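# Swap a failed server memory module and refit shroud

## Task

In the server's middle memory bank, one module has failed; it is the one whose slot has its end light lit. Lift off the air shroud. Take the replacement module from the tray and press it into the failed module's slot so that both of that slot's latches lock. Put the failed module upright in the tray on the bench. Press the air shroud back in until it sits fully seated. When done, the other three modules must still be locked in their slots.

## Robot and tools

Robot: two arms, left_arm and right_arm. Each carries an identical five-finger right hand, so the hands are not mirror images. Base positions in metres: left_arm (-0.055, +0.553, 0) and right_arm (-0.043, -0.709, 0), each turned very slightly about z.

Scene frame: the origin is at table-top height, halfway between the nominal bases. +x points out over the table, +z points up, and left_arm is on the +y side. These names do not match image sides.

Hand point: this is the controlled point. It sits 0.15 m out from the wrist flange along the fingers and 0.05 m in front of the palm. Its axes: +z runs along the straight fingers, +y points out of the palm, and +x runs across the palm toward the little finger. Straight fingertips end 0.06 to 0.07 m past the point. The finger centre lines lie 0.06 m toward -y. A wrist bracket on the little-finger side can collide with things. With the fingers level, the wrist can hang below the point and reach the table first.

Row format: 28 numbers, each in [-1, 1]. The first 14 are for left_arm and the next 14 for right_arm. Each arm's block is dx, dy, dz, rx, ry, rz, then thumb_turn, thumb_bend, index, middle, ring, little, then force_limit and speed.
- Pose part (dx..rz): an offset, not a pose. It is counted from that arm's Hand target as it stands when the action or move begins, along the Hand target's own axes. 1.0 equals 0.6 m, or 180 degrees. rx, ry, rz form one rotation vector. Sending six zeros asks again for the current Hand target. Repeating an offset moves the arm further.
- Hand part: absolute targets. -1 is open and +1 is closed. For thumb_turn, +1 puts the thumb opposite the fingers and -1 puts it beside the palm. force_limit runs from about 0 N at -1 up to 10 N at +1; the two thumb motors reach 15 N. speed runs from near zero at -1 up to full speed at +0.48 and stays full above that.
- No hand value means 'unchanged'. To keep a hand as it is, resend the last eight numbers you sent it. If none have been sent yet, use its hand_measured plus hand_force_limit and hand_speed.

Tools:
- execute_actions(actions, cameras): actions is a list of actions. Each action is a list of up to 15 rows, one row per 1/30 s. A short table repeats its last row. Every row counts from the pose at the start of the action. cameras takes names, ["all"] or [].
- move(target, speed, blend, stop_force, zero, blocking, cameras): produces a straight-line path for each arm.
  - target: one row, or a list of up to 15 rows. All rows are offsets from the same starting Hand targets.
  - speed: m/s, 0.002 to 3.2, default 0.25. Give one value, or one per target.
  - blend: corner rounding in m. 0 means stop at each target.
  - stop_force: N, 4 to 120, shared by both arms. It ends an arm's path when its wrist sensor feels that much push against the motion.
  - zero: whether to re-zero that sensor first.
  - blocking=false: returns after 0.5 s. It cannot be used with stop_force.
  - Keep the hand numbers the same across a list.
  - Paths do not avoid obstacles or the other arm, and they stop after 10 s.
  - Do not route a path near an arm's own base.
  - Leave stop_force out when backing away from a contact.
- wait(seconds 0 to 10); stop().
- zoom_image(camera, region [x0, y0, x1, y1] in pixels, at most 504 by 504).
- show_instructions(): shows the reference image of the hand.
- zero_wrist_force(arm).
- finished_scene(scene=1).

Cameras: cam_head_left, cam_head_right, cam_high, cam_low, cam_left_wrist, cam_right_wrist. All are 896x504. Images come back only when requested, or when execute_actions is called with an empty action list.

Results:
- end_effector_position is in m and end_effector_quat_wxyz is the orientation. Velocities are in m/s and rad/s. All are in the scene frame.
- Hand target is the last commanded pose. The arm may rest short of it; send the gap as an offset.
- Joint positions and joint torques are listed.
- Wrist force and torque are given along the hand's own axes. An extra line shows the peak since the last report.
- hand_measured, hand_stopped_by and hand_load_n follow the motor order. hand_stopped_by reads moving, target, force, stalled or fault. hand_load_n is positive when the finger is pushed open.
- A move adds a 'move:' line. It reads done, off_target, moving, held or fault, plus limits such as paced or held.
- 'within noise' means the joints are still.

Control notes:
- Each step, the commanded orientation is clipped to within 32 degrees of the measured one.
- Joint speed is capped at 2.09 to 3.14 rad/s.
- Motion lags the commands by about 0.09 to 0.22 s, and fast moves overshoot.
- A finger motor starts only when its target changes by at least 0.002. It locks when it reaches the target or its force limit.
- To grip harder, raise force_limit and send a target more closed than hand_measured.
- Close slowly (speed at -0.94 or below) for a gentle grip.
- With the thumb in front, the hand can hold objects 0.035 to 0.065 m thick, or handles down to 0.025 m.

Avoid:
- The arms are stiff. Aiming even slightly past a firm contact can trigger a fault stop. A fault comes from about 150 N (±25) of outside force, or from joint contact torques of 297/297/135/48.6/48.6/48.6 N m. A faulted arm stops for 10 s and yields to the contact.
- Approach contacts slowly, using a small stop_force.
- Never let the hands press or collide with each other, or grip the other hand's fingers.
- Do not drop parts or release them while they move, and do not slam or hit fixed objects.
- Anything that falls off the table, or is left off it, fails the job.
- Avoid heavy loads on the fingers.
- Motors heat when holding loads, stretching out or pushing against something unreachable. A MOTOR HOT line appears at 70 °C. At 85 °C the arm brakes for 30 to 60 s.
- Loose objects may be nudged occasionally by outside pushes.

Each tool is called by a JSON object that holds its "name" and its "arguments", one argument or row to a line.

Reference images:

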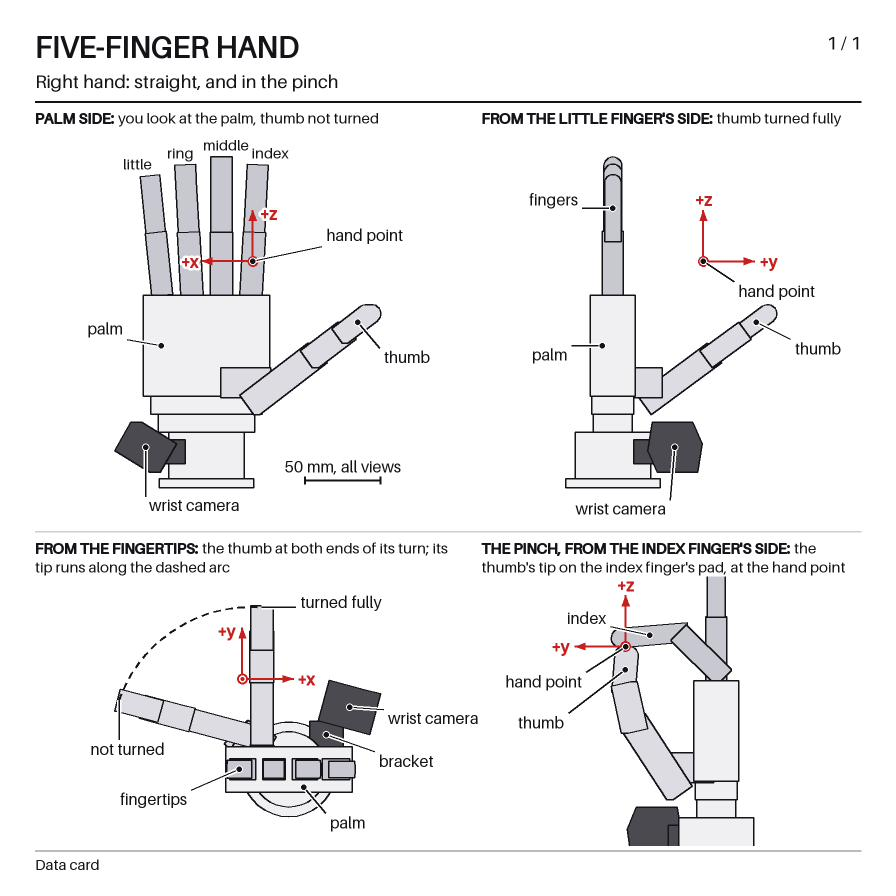

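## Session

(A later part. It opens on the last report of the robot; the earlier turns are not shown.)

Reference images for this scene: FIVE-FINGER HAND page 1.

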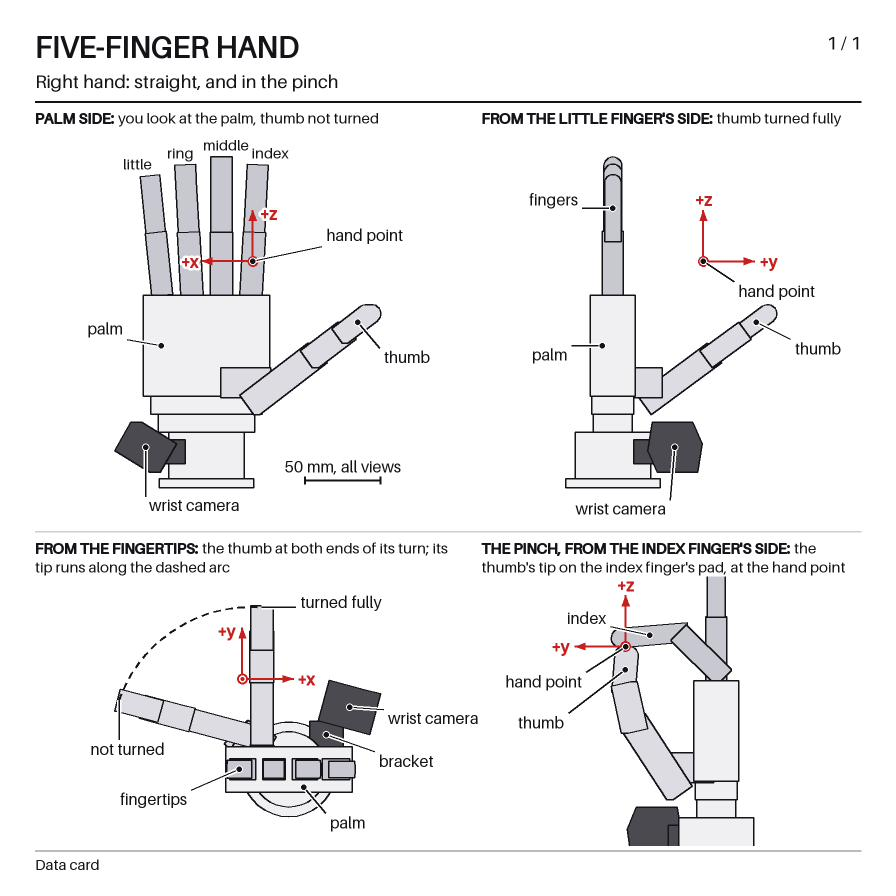

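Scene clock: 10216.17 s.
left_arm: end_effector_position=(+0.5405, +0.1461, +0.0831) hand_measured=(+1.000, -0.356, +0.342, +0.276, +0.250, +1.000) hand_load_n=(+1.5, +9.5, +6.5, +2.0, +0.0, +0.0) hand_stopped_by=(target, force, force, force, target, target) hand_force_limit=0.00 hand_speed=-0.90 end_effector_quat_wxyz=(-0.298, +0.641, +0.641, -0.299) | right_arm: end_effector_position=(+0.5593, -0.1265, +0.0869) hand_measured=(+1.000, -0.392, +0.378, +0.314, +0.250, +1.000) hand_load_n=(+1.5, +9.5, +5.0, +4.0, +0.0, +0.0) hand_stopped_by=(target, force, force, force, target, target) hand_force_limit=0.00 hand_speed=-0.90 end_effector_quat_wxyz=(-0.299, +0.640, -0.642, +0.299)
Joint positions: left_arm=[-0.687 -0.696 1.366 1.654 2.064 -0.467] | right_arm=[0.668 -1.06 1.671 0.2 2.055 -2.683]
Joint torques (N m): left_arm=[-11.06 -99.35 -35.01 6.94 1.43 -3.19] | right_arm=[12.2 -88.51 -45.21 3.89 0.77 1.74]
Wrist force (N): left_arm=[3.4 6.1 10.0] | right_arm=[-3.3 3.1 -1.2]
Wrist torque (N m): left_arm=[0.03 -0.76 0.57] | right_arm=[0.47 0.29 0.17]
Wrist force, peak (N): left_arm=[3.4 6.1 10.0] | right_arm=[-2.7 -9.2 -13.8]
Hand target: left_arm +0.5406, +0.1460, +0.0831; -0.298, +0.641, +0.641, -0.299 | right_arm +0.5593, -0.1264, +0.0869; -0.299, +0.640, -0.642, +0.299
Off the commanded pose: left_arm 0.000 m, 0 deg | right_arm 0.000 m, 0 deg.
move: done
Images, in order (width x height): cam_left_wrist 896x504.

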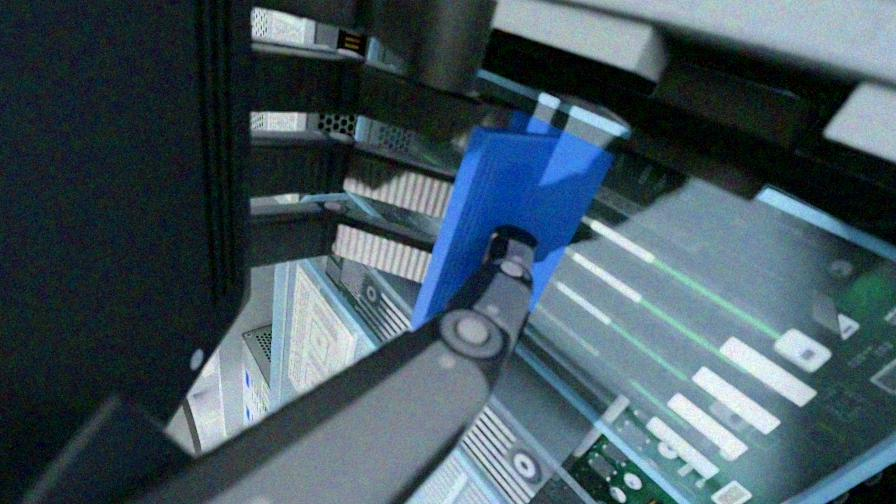

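{"name": "execute_actions", "arguments": {
  "actions": [
    [[0,0,0,0,0,0,1,-0.75,0.15,0.15,0.15,1,-0.7,-0.5,0,0,0,0,0,0,1,-0.75,0.15,0.15,0.15,1,-0.7,-0.5]],
    [[0,0,0,0,0,0,1,-0.75,0.15,0.15,0.15,1,-0.7,-0.5,0,0,0,0,0,0,1,-0.75,0.15,0.15,0.15,1,-0.7,-0.5]]
  ],
  "cameras": ["cam_low","cam_left_wrist","cam_right_wrist"]
}}

Scene clock: 10220.83 s.
left_arm: end_effector_position=(+0.5406, +0.1460, +0.0831) hand_measured=(+1.000, -0.750, +0.150, +0.174, +0.150, +1.000) hand_load_n=(+0.0, +0.0, +0.0, -12.0, +0.0, +0.0) hand_stopped_by=(target, target, target, stalled, target, target) hand_force_limit=-0.70 hand_speed=-0.50 end_effector_quat_wxyz=(-0.298, +0.641, +0.641, -0.299) | right_arm: end_effector_position=(+0.5593, -0.1264, +0.0869) hand_measured=(+1.000, -0.750, +0.150, +0.150, +0.150, +1.000) hand_load_n=(+0.0, +0.0, +0.0, +0.0, +0.0, +0.0) hand_stopped_by=(target, target, target, target, target, target) hand_force_limit=-0.70 hand_speed=-0.50 end_effector_quat_wxyz=(-0.299, +0.640, -0.642, +0.299)
Joint positions: left_arm=[-0.687 -0.696 1.366 1.654 2.064 -0.467] | right_arm=[0.668 -1.06 1.671 0.2 2.055 -2.683]
Joint torques (N m): left_arm=[-5.3 -72.33 -14.15 3.72 1.21 -2.91] | right_arm=[5.55 -81.78 -40.39 0.01 -0.1 0.13]
Wrist force (N): left_arm=[4.7 0.2 -2.6] | right_arm=[-1.7 2.2 -3.6]
Wrist torque (N m): left_arm=[-0.18 -0.59 0.30] | right_arm=[0.53 0.25 0.10]
Wrist force, peak (N): left_arm=[3.2 5.8 10.7] | right_arm=[-3.5 3.5 -1.1]
Hand target: left_arm +0.5406, +0.1460, +0.0831; -0.298, +0.641, +0.641, -0.299 | right_arm +0.5593, -0.1264, +0.0869; -0.299, +0.640, -0.642, +0.299
Off the commanded pose: left_arm 0.000 m, 0 deg | right_arm 0.000 m, 0 deg.
Step readings (end_effector_position of left_arm | right_arm):
0: (+0.5406, +0.1460, +0.0831) | (+0.5593, -0.1264, +0.0869)
1: (+0.5406, +0.1460, +0.0831) | (+0.5593, -0.1264, +0.0869)
2: (+0.5406, +0.1460, +0.0831) | (+0.5593, -0.1264, +0.0869)
4: (+0.5406, +0.1460, +0.0831) | (+0.5593, -0.1264, +0.0869)
8: (+0.5406, +0.1460, +0.0832) | (+0.5593, -0.1264, +0.0869)
15: (+0.5406, +0.1460, +0.0832) | (+0.5593, -0.1264, +0.0869)
16: (+0.5406, +0.1460, +0.0832) | (+0.5593, -0.1264, +0.0869)
17: (+0.5406, +0.1460, +0.0832) | (+0.5593, -0.1264, +0.0869)
19: (+0.5406, +0.1460, +0.0832) | (+0.5593, -0.1264, +0.0869)
23: (+0.5406, +0.1460, +0.0832) | (+0.5593, -0.1264, +0.0869)
30: (+0.5406, +0.1460, +0.0832) | (+0.5593, -0.1264, +0.0869)
Images, in order (width x height): cam_low 896x504, cam_left_wrist 896x504, cam_right_wrist 896x504.

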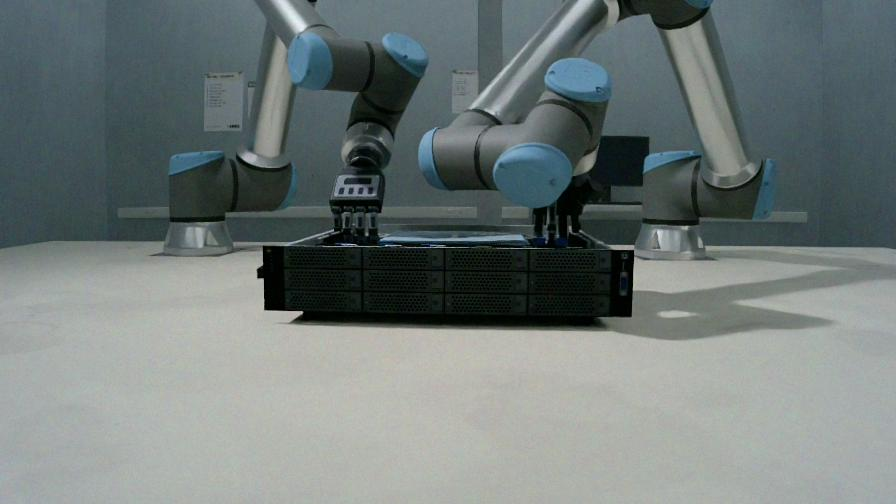

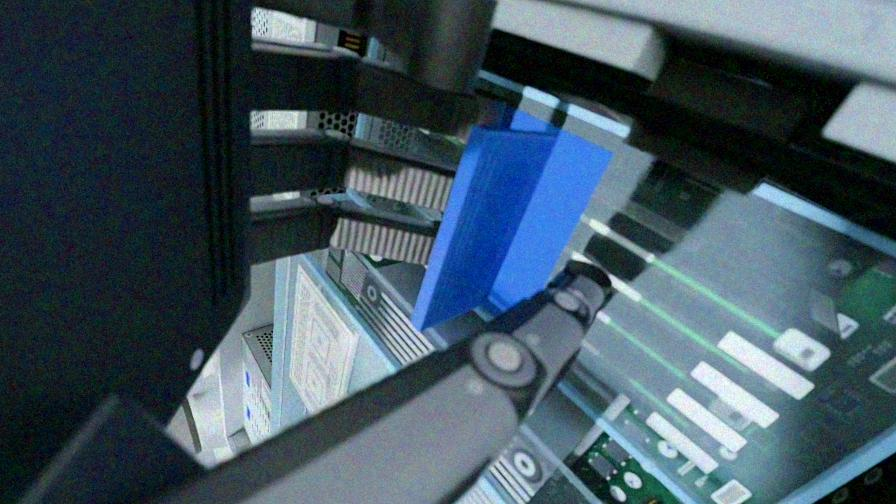

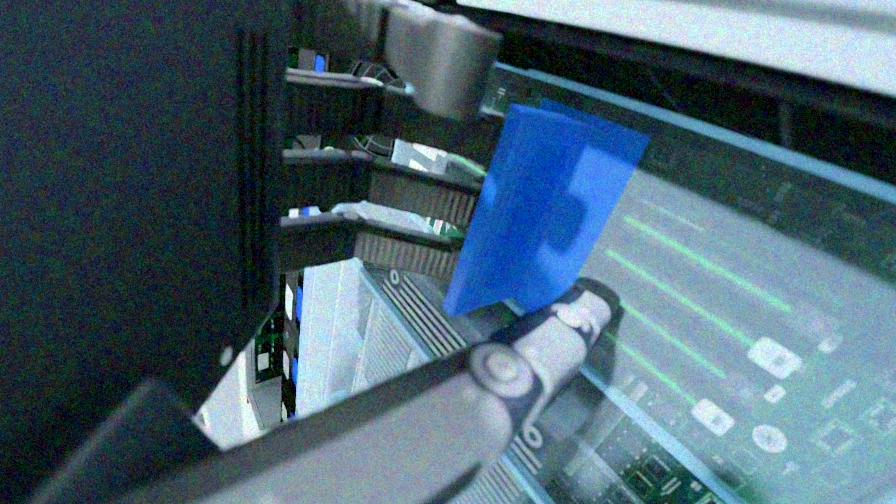

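{"name": "move", "arguments": {
  "target": [0,-0.02553,-0.02143,0,0,0,1,-0.75,0.15,0.15,0.15,1,-0.7,-0.5,0,-0.02553,-0.02143,0,0,0,1,-0.75,0.15,0.15,0.15,1,-0.7,-0.5],
  "speed": 0.02,
  "cameras": ["cam_low","cam_left_wrist","cam_right_wrist"]
}}

Scene clock: 10226.00 s.
left_arm: end_effector_position=(+0.5406, +0.1460, +0.1033) hand_measured=(+1.000, -0.750, +0.150, +0.172, +0.150, +1.000) hand_load_n=(+0.0, -0.5, +0.0, +0.0, +0.0, +0.0) hand_stopped_by=(target, target, target, stalled, target, target) hand_force_limit=-0.70 hand_speed=-0.50 end_effector_quat_wxyz=(-0.298, +0.641, +0.641, -0.299) | right_arm: end_effector_position=(+0.5593, -0.1265, +0.1071) hand_measured=(+1.000, -0.750, +0.150, +0.150, +0.150, +1.000) hand_load_n=(+0.0, +0.0, +0.0, +0.0, +0.0, +0.0) hand_stopped_by=(target, target, target, target, target, target) hand_force_limit=-0.70 hand_speed=-0.50 end_effector_quat_wxyz=(-0.299, +0.640, -0.642, +0.299)
Joint positions: left_arm=[-0.687 -0.717 1.363 1.678 2.064 -0.467] | right_arm=[0.668 -1.078 1.658 0.231 2.055 -2.683]
Joint torques (N m): left_arm=[1.43 -79.53 -41.47 3.07 -0.25 -1.41] | right_arm=[-5.58 -68.93 -36.48 -0.17 -0.94 -3.39]
Wrist force (N): left_arm=[5.0 4.5 8.4] | right_arm=[-1.7 1.9 -3.2]
Wrist torque (N m): left_arm=[-0.06 -0.85 0.42] | right_arm=[0.46 0.24 0.06]
Wrist force, peak (N): left_arm=[4.8 4.9 8.5] | right_arm=[-1.9 2.2 -3.7]
Hand target: left_arm +0.5406, +0.1461, +0.1031; -0.298, +0.641, +0.641, -0.299 | right_arm +0.5593, -0.1265, +0.1069; -0.299, +0.640, -0.642, +0.299
Off the commanded pose: left_arm 0.000 m, 0 deg | right_arm 0.000 m, 0 deg.
move: done
Images, in order (width x height): cam_low 896x504, cam_left_wrist 896x504, cam_right_wrist 896x504.

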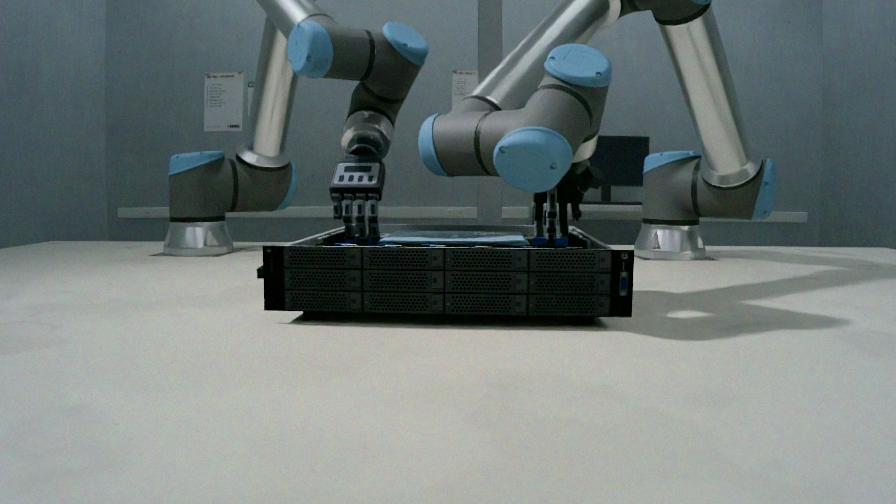

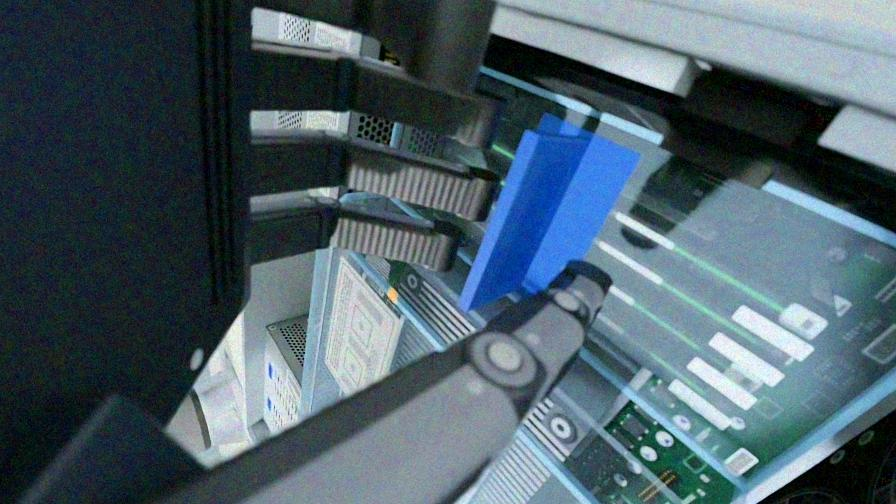

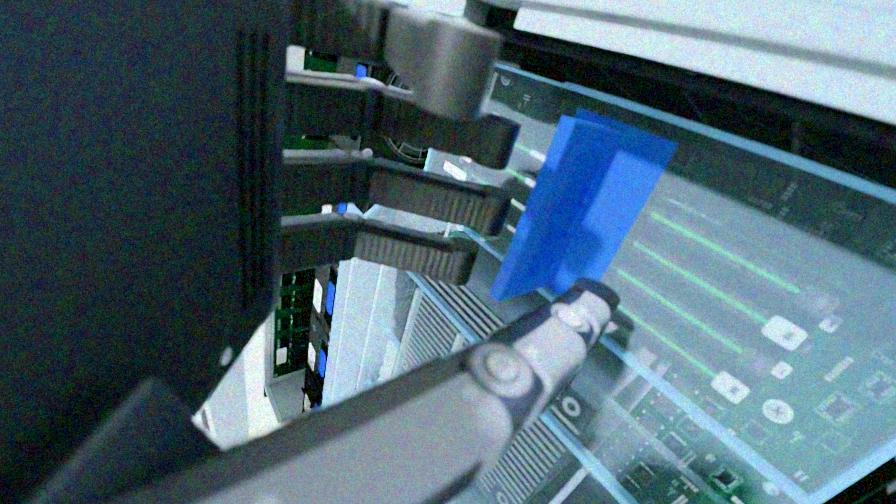

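{"name": "move", "arguments": {
  "target": [
    [0,-0.0979,-0.0822,0,0,0,1,-0.75,0.15,0.15,0.15,1,-0.7,-0.5,0,-0.0927,-0.0778,0,0,0,1,-0.75,0.15,0.15,0.15,1,-0.7,-0.5],
    [0.1297,-0.0098,-0.1871,0,0,0,1,-0.75,0.15,0.15,0.15,1,-0.7,-0.5,0.1248,-0.0866,-0.0850,0,0,0,1,-0.75,0.15,0.15,0.15,1,-0.7,-0.5]
  ],
  "speed": 0.12,
  "blend": 0.01
}}

{"name": "execute_actions", "arguments": {
  "actions": [
    [[0,0,0,0,0,0,-1,-1,-1,-1,-1,-1,-0.7,0.2,0,0,0,0,0,0,-1,-1,-1,-1,-1,-1,-0.7,0.2]],
    [[0,0,0,0,0,0,-1,-1,-1,-1,-1,-1,-0.7,0.2,0,0,0,0,0,0,-1,-1,-1,-1,-1,-1,-0.7,0.2]],
    [[0,0,0,0,0,0,-1,-1,-1,-1,-1,-1,-0.7,0.2,0,0,0,0,0,0,-1,-1,-1,-1,-1,-1,-0.7,0.2]]
  ],
  "cameras": ["cam_low","cam_high","cam_head_left","cam_left_wrist","cam_right_wrist"]
}}

Scene clock: 10242.97 s.
left_arm: end_effector_position=(+0.6228, +0.2239, +0.1797) hand_measured=(+1.000, -0.750, +0.150, +0.172, +0.150, +1.000) hand_load_n=(+0.0, +0.0, +0.0, +0.0, +0.0, +0.0) hand_stopped_by=(target, target, target, stalled, target, target) hand_force_limit=-0.70 hand_speed=-0.50 end_effector_quat_wxyz=(-0.298, +0.641, +0.641, -0.299) | right_arm: end_effector_position=(+0.5534, -0.2015, +0.1793) hand_measured=(+1.000, -0.750, +0.150, +0.150, +0.150, +1.000) hand_load_n=(+0.0, +0.0, +0.0, +0.0, +0.0, +0.0) hand_stopped_by=(target, target, target, target, target, target) hand_force_limit=-0.70 hand_speed=-0.50 end_effector_quat_wxyz=(-0.299, +0.640, -0.642, +0.299)
Joint positions: left_arm=[-0.557 -0.723 1.223 1.868 1.973 -0.364] | right_arm=[0.578 -1.235 1.741 0.274 1.992 -2.755]
Joint torques (N m): left_arm=[-9.07 -99.73 -23.4 0.89 3.01 -2.99] | right_arm=[14.25 -51.42 -46.71 3.91 2.05 2.87]
Wrist force (N): left_arm=[5.4 5.0 8.8] | right_arm=[-2.3 1.4 -3.6]
Wrist torque (N m): left_arm=[-0.04 -0.93 0.46] | right_arm=[0.41 0.27 -0.07]
Wrist force, peak (N): left_arm=[5.4 5.7 9.8] | right_arm=[-2.4 0.6 -4.2]
Hand target: left_arm +0.6227, +0.2240, +0.1797; -0.298, +0.641, +0.641, -0.299 | right_arm +0.5534, -0.2015, +0.1793; -0.299, +0.640, -0.642, +0.299
Off the commanded pose: left_arm 0.000 m, 0 deg | right_arm 0.000 m, 0 deg.
move: done

Scene clock: 10244.67 s.
left_arm: end_effector_position=(+0.6227, +0.2240, +0.1797) hand_measured=(-1.000, -1.000, -1.000, -1.000, -1.000, -1.000) hand_load_n=(+0.0, +0.0, +0.0, +0.0, +0.0, +0.0) hand_stopped_by=(target, target, target, target, target, target) hand_force_limit=-0.70 hand_speed=0.20 end_effector_quat_wxyz=(-0.298, +0.641, +0.641, -0.299) | right_arm: end_effector_position=(+0.5534, -0.2015, +0.1794) hand_measured=(-1.000, -1.000, -1.000, -1.000, -1.000, -1.000) hand_load_n=(+0.0, +0.0, +0.0, +0.0, +0.0, +0.0) hand_stopped_by=(target, target, target, target, target, target) hand_force_limit=-0.70 hand_speed=0.20 end_effector_quat_wxyz=(-0.299, +0.640, -0.642, +0.299)
Joint positions: left_arm=[-0.557 -0.723 1.223 1.868 1.973 -0.364] | right_arm=[0.578 -1.235 1.741 0.274 1.992 -2.754]
Joint torques (N m): left_arm=[5.39 -101.56 -25.42 5.61 1.21 -3.49] | right_arm=[14.31 -52.53 -40.96 -0.14 -0.23 2.94]
Wrist force (N): left_arm=[5.4 5.2 8.4] | right_arm=[-2.5 1.4 -3.3]
Wrist torque (N m): left_arm=[-0.02 -0.89 0.45] | right_arm=[0.38 0.31 -0.12]
Wrist force, peak (N): left_arm=[6.1 5.3 8.8] | right_arm=[-2.2 1.5 -3.8]
Hand target: left_arm +0.6227, +0.2240, +0.1797; -0.298, +0.641, +0.641, -0.299 | right_arm +0.5534, -0.2015, +0.1793; -0.299, +0.640, -0.642, +0.299
Off the commanded pose: left_arm 0.000 m, 0 deg | right_arm 0.000 m, 0 deg.
Step readings (end_effector_position of left_arm | right_arm):
0: (+0.6228, +0.2239, +0.1797) | (+0.5534, -0.2015, +0.1793)
1: (+0.6227, +0.2239, +0.1797) | (+0.5534, -0.2015, +0.1793)
2: (+0.6227, +0.2239, +0.1797) | (+0.5534, -0.2015, +0.1793)
4: (+0.6227, +0.2240, +0.1797) | (+0.5534, -0.2015, +0.1793)
8: (+0.6227, +0.2240, +0.1797) | (+0.5534, -0.2015, +0.1794)
15: (+0.6227, +0.2240, +0.1797) | (+0.5534, -0.2015, +0.1794)
16: (+0.6227, +0.2240, +0.1797) | (+0.5534, -0.2015, +0.1794)
17: (+0.6227, +0.2240, +0.1797) | (+0.5534, -0.2015, +0.1794)
19: (+0.6227, +0.2240, +0.1797) | (+0.5534, -0.2015, +0.1794)
23: (+0.6227, +0.2240, +0.1797) | (+0.5534, -0.2015, +0.1794)
30: (+0.6227, +0.2240, +0.1797) | (+0.5534, -0.2015, +0.1794)
31: (+0.6227, +0.2240, +0.1797) | (+0.5534, -0.2015, +0.1794)
32: (+0.6227, +0.2240, +0.1797) | (+0.5534, -0.2015, +0.1794)
34: (+0.6227, +0.2240, +0.1797) | (+0.5534, -0.2015, +0.1794)
38: (+0.6227, +0.2240, +0.1797) | (+0.5534, -0.2015, +0.1794)
45: (+0.6227, +0.2240, +0.1797) | (+0.5534, -0.2015, +0.1794)
Images, in order (width x height): cam_head_left 896x504, cam_high 896x504, cam_low 896x504, cam_left_wrist 896x504, cam_right_wrist 896x504.

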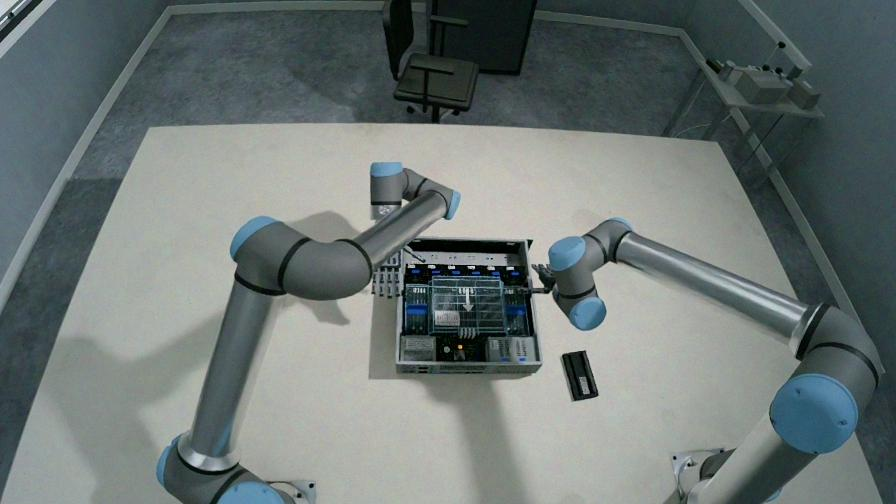

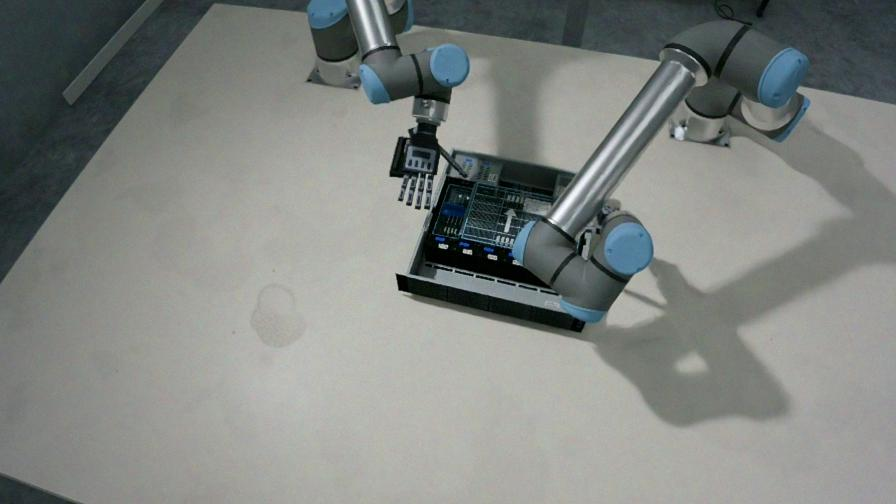

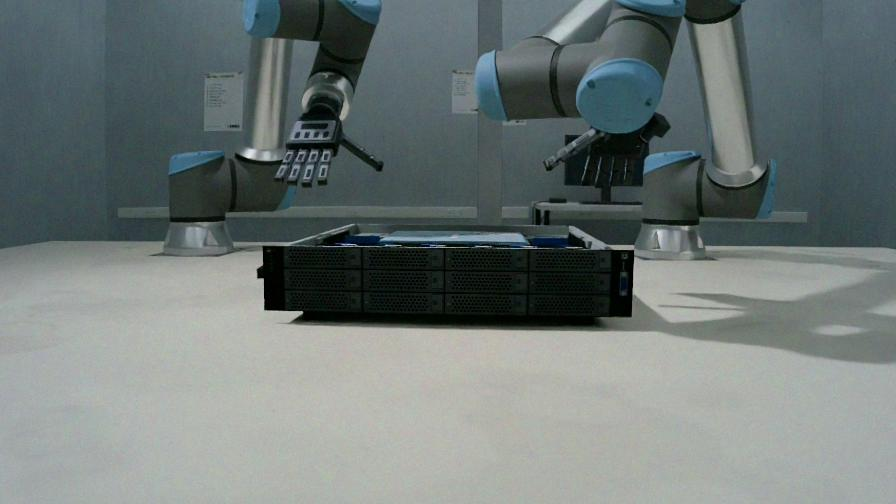

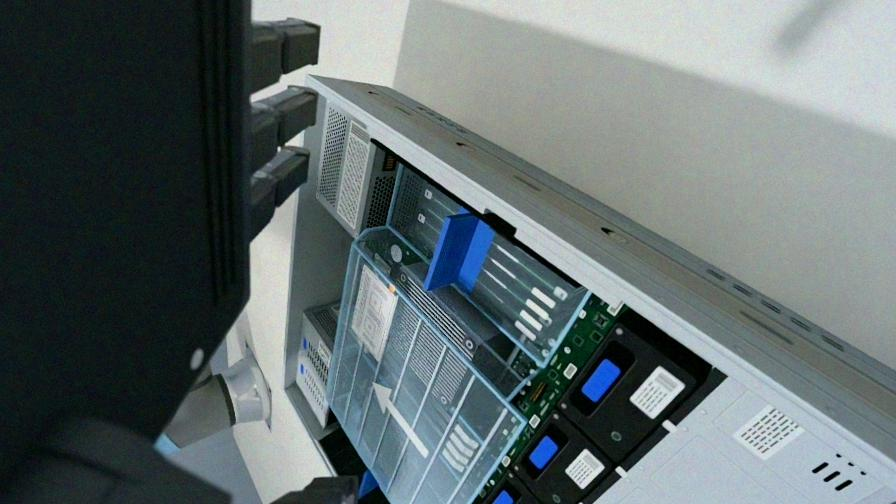

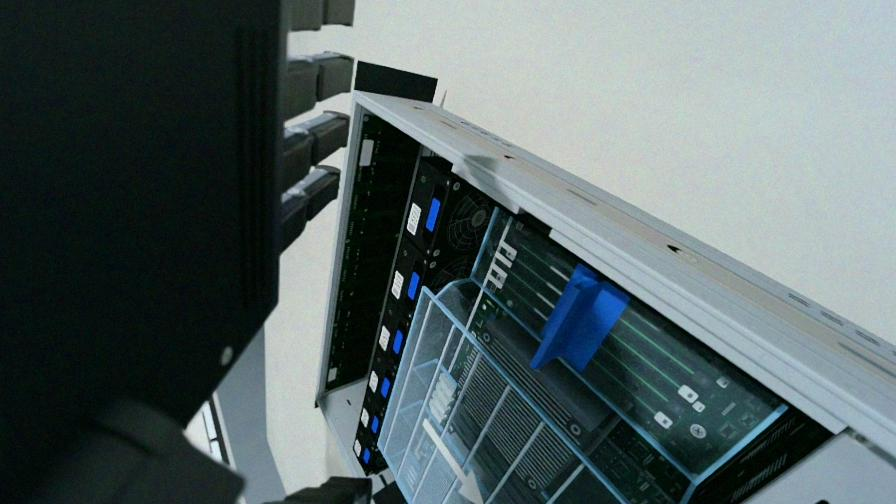

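{"name": "zoom_image", "arguments": {
  "camera": "cam_left_wrist",
  "region": [380, 140, 620, 320]
}}

{"name": "zoom_image", "arguments": {
  "camera": "cam_right_wrist",
  "region": [420, 160, 660, 340]
}}

{"name": "zoom_image", "arguments": {
  "camera": "cam_low",
  "region": [300, 215, 600, 265]
}}

{"name": "zoom_image", "arguments": {
  "camera": "cam_head_left",
  "region": [380, 220, 560, 390]
}}

Scaled by 2.100 from the camera's 896x504 image, which has a finer 1280x720 frame.

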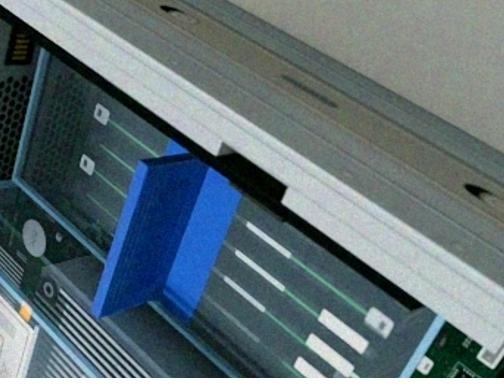

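Scaled by 2.100 from the camera's 896x504 image, which has a finer 1280x720 frame.

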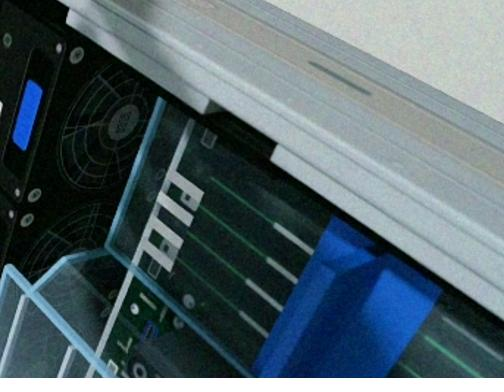

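Scaled by 1.680 from the camera's 896x504 image, which has a finer 1280x720 frame.

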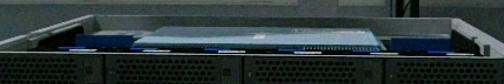

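Scaled by 2.800 from the camera's 896x504 image, which has a finer 1280x720 frame.

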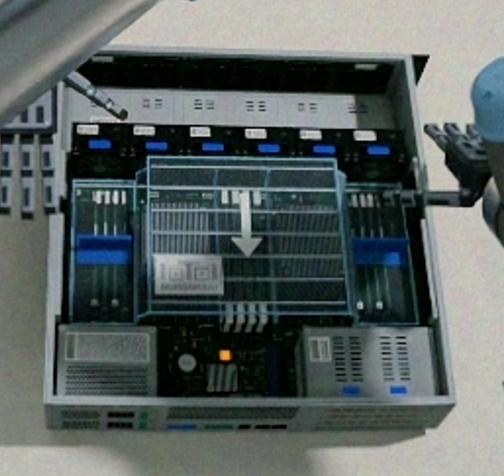

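{"name": "zoom_image", "arguments": {
  "camera": "cam_low",
  "region": [310, 210, 400, 260]
}}

{"name": "zoom_image", "arguments": {
  "camera": "cam_low",
  "region": [510, 210, 600, 260]
}}

Scaled by 5.600 from the camera's 896x504 image, which has a finer 1280x720 frame.

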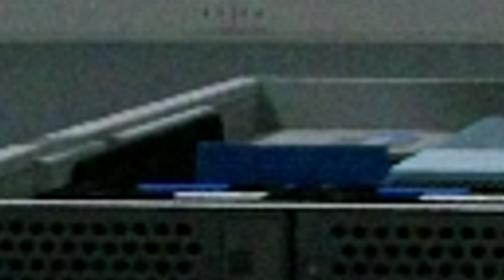

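Scaled by 5.600 from the camera's 896x504 image, which has a finer 1280x720 frame.

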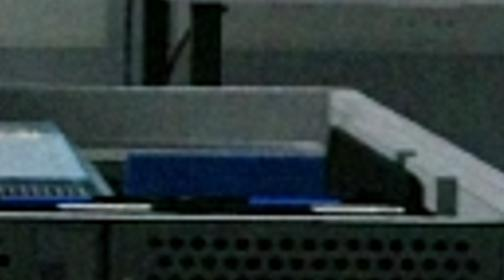

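{"name": "move", "arguments": {
  "target": [0.0183,-0.0518,-0.042,-0.217,-0.217,-0.465,-1,-1,-1,1,-1,1,0.3,0.2,0.0308,-0.0710,-0.0191,-0.2191,-0.2113,-0.4555,-1,-1,-1,1,-1,1,0.3,0.2],
  "speed": 0.35,
  "cameras": ["cam_low","cam_high","cam_head_left","cam_left_wrist","cam_right_wrist"]
}}

Scene clock: 10290.73 s.
left_arm: end_effector_position=(+0.6221, +0.2350, +0.2197) hand_measured=(-1.000, -1.000, -1.000, +1.000, -1.000, +1.000) hand_load_n=(+0.0, +0.0, +0.0, +0.0, +0.0, +0.0) hand_stopped_by=(target, target, target, target, target, target) hand_force_limit=0.30 hand_speed=0.20 end_effector_quat_wxyz=(+0.000, +0.000, +1.000, -0.001) | right_arm: end_effector_position=(+0.5719, -0.2200, +0.2193) hand_measured=(-1.000, -1.000, -1.000, +1.000, -1.000, +1.000) hand_load_n=(+0.0, +0.0, +0.0, +0.5, +0.0, +0.0) hand_stopped_by=(target, target, target, target, target, target) hand_force_limit=0.30 hand_speed=0.20 end_effector_quat_wxyz=(-0.001, +1.000, -0.018, +0.002)
Joint positions: left_arm=[-0.786 -1.024 1.413 1.18 1.571 -2.335] | right_arm=[0.512 -0.86 1.14 1.287 1.572 -4.18]
Joint torques (N m): left_arm=[-1.42 -80.85 -48.41 6.54 -1.1 -2.9] | right_arm=[-10.14 -93.61 -32.28 5.27 -1.21 -3.6]
Wrist force (N): left_arm=[4.8 3.7 8.5] | right_arm=[-1.8 4.1 -4.0]
Wrist torque (N m): left_arm=[-0.15 -0.96 0.34] | right_arm=[0.55 0.33 0.13]
Wrist force, peak (N): left_arm=[6.0 5.2 8.6] | right_arm=[-2.1 4.2 -4.1]
Hand target: left_arm +0.6221, +0.2350, +0.2197; +0.000, +0.000, +1.000, -0.001 | right_arm +0.5719, -0.2201, +0.2193; +0.000, +1.000, -0.018, +0.002
Off the commanded pose: left_arm 0.000 m, 0 deg | right_arm 0.000 m, 0 deg.
move: done
Images, in order (width x height): cam_head_left 896x504, cam_high 896x504, cam_low 896x504, cam_left_wrist 896x504, cam_right_wrist 896x504.

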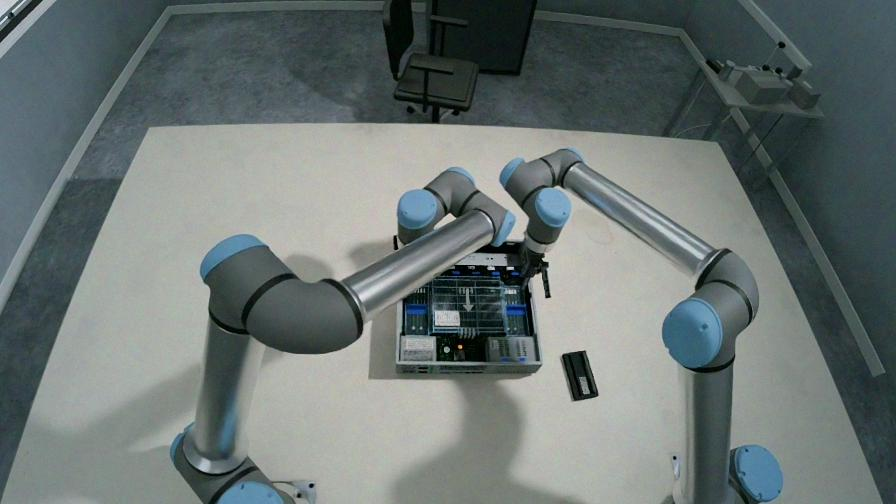

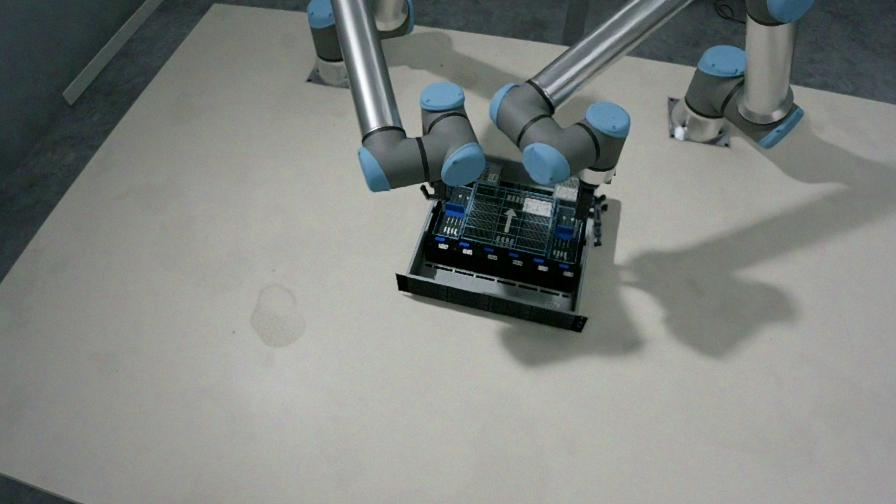

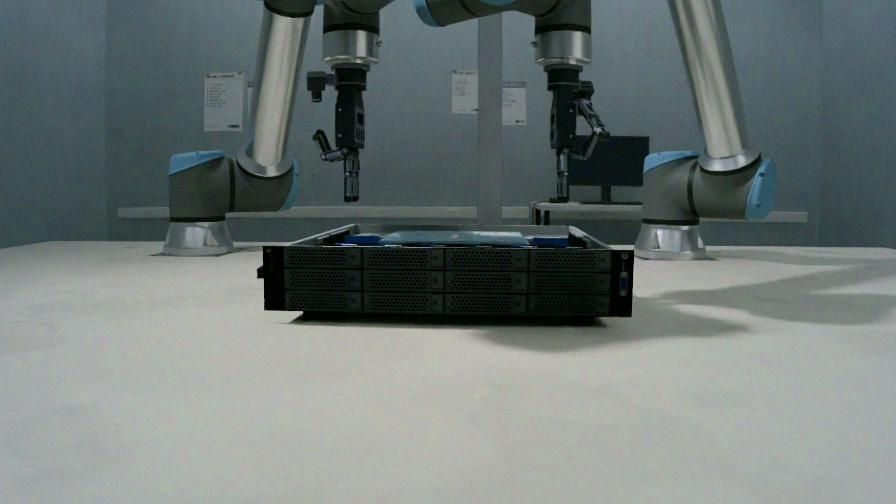

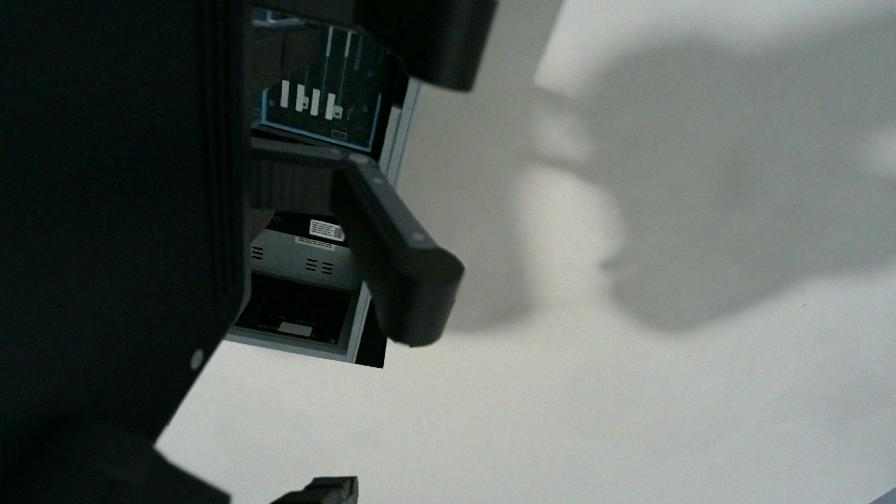

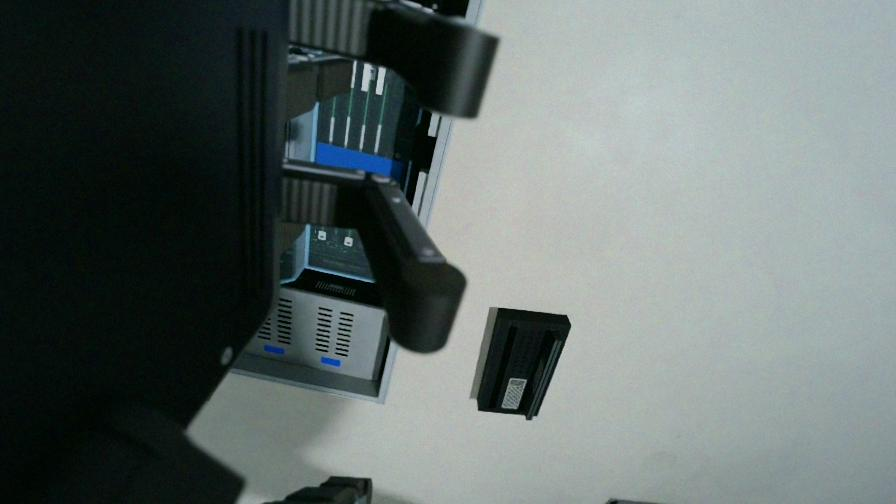

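{"name": "move", "arguments": {
  "target": [0,0,0.125,0,0,0,-1,-1,-1,1,-1,1,0.3,0.2,0,0,0.125,0,0,0,-1,-1,-1,1,-1,1,0.3,0.2],
  "speed": 0.04,
  "stop_force": 8,
  "cameras": ["cam_low","cam_head_left","cam_high","cam_left_wrist","cam_right_wrist"]
}}

Scene clock: 10301.93 s.
left_arm: end_effector_position=(+0.6221, +0.2349, +0.1447) hand_measured=(-1.000, -1.000, -1.000, +1.000, -1.000, +1.000) hand_load_n=(+0.0, +0.0, +0.0, +0.0, +0.0, +0.0) hand_stopped_by=(target, target, target, target, target, target) hand_force_limit=0.30 hand_speed=0.20 end_effector_quat_wxyz=(+0.000, +0.000, +1.000, -0.001) | right_arm: end_effector_position=(+0.5722, -0.2200, +0.1443) hand_measured=(-1.000, -1.000, -1.000, +1.000, -1.000, +1.000) hand_load_n=(+0.0, +0.0, +0.0, +0.0, +0.0, +0.0) hand_stopped_by=(target, target, target, target, target, target) hand_force_limit=0.30 hand_speed=0.20 end_effector_quat_wxyz=(+0.000, +1.000, -0.018, +0.002)
Joint positions: left_arm=[-0.786 -0.971 1.471 1.069 1.571 -2.335] | right_arm=[0.511 -0.816 1.202 1.181 1.572 -4.18]
Joint torques (N m): left_arm=[-7.66 -89.33 -47.11 6.48 -0.84 -3.24] | right_arm=[-11.22 -107.95 -47.19 6.42 -1.57 -3.84]
Wrist force (N): left_arm=[4.7 3.4 8.2] | right_arm=[-1.4 4.4 -3.6]
Wrist torque (N m): left_arm=[-0.18 -0.91 0.42] | right_arm=[0.59 0.29 0.19]
Wrist force, peak (N): left_arm=[4.6 3.8 9.5] | right_arm=[-2.0 4.6 -4.0]
Hand target: left_arm +0.6221, +0.2349, +0.1447; +0.000, +0.000, +1.000, -0.001 | right_arm +0.5722, -0.2200, +0.1443; +0.000, +1.000, -0.018, +0.002
Off the commanded pose: left_arm 0.000 m, 0 deg | right_arm 0.000 m, 0 deg.
move: done
Images, in order (width x height): cam_head_left 896x504, cam_high 896x504, cam_low 896x504, cam_left_wrist 896x504, cam_right_wrist 896x504.

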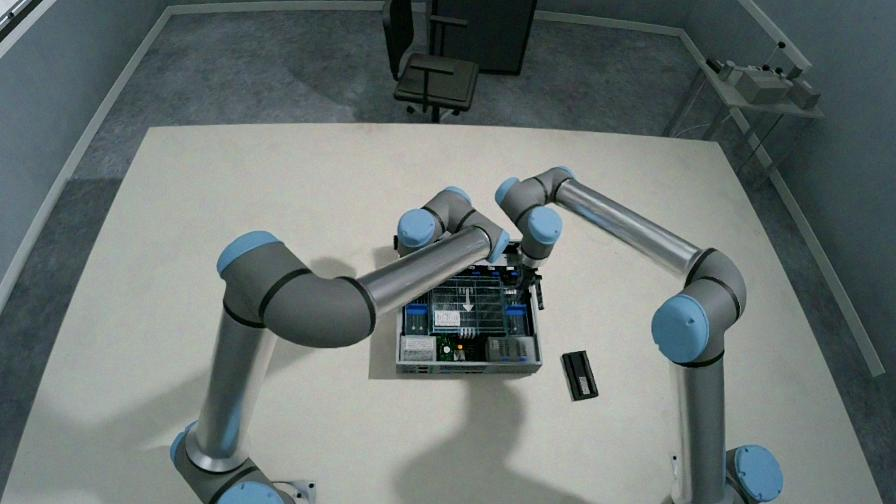

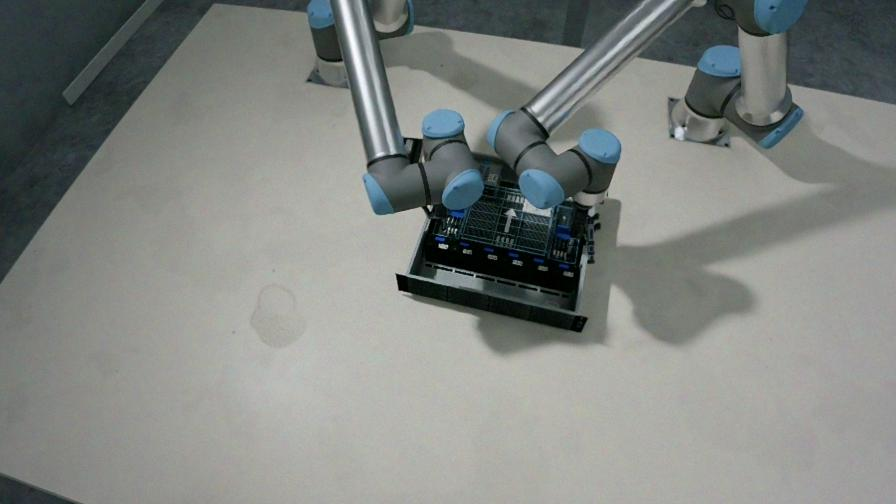

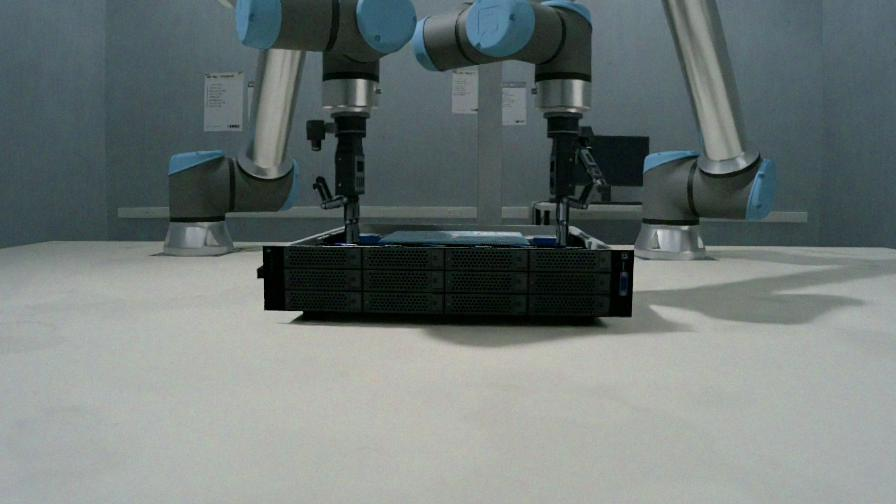

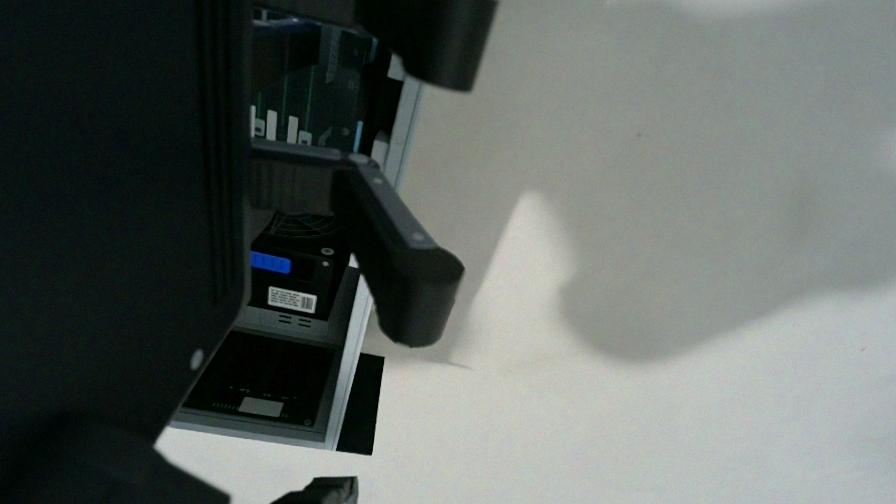

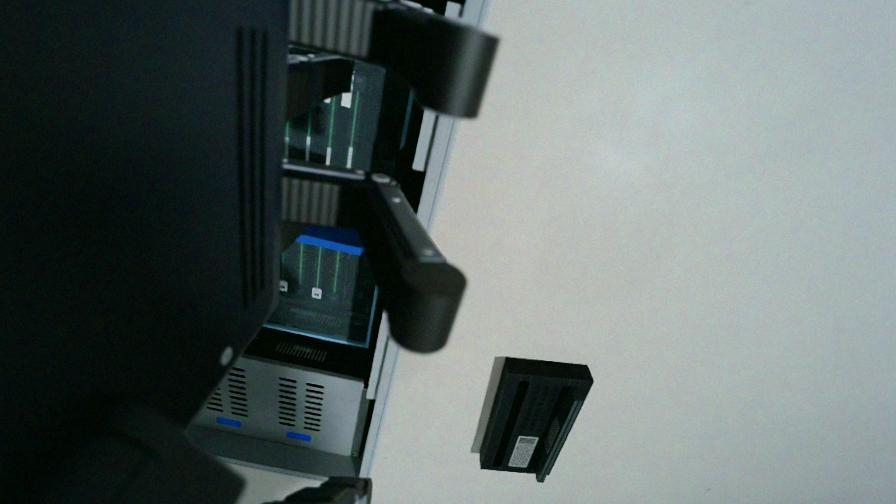

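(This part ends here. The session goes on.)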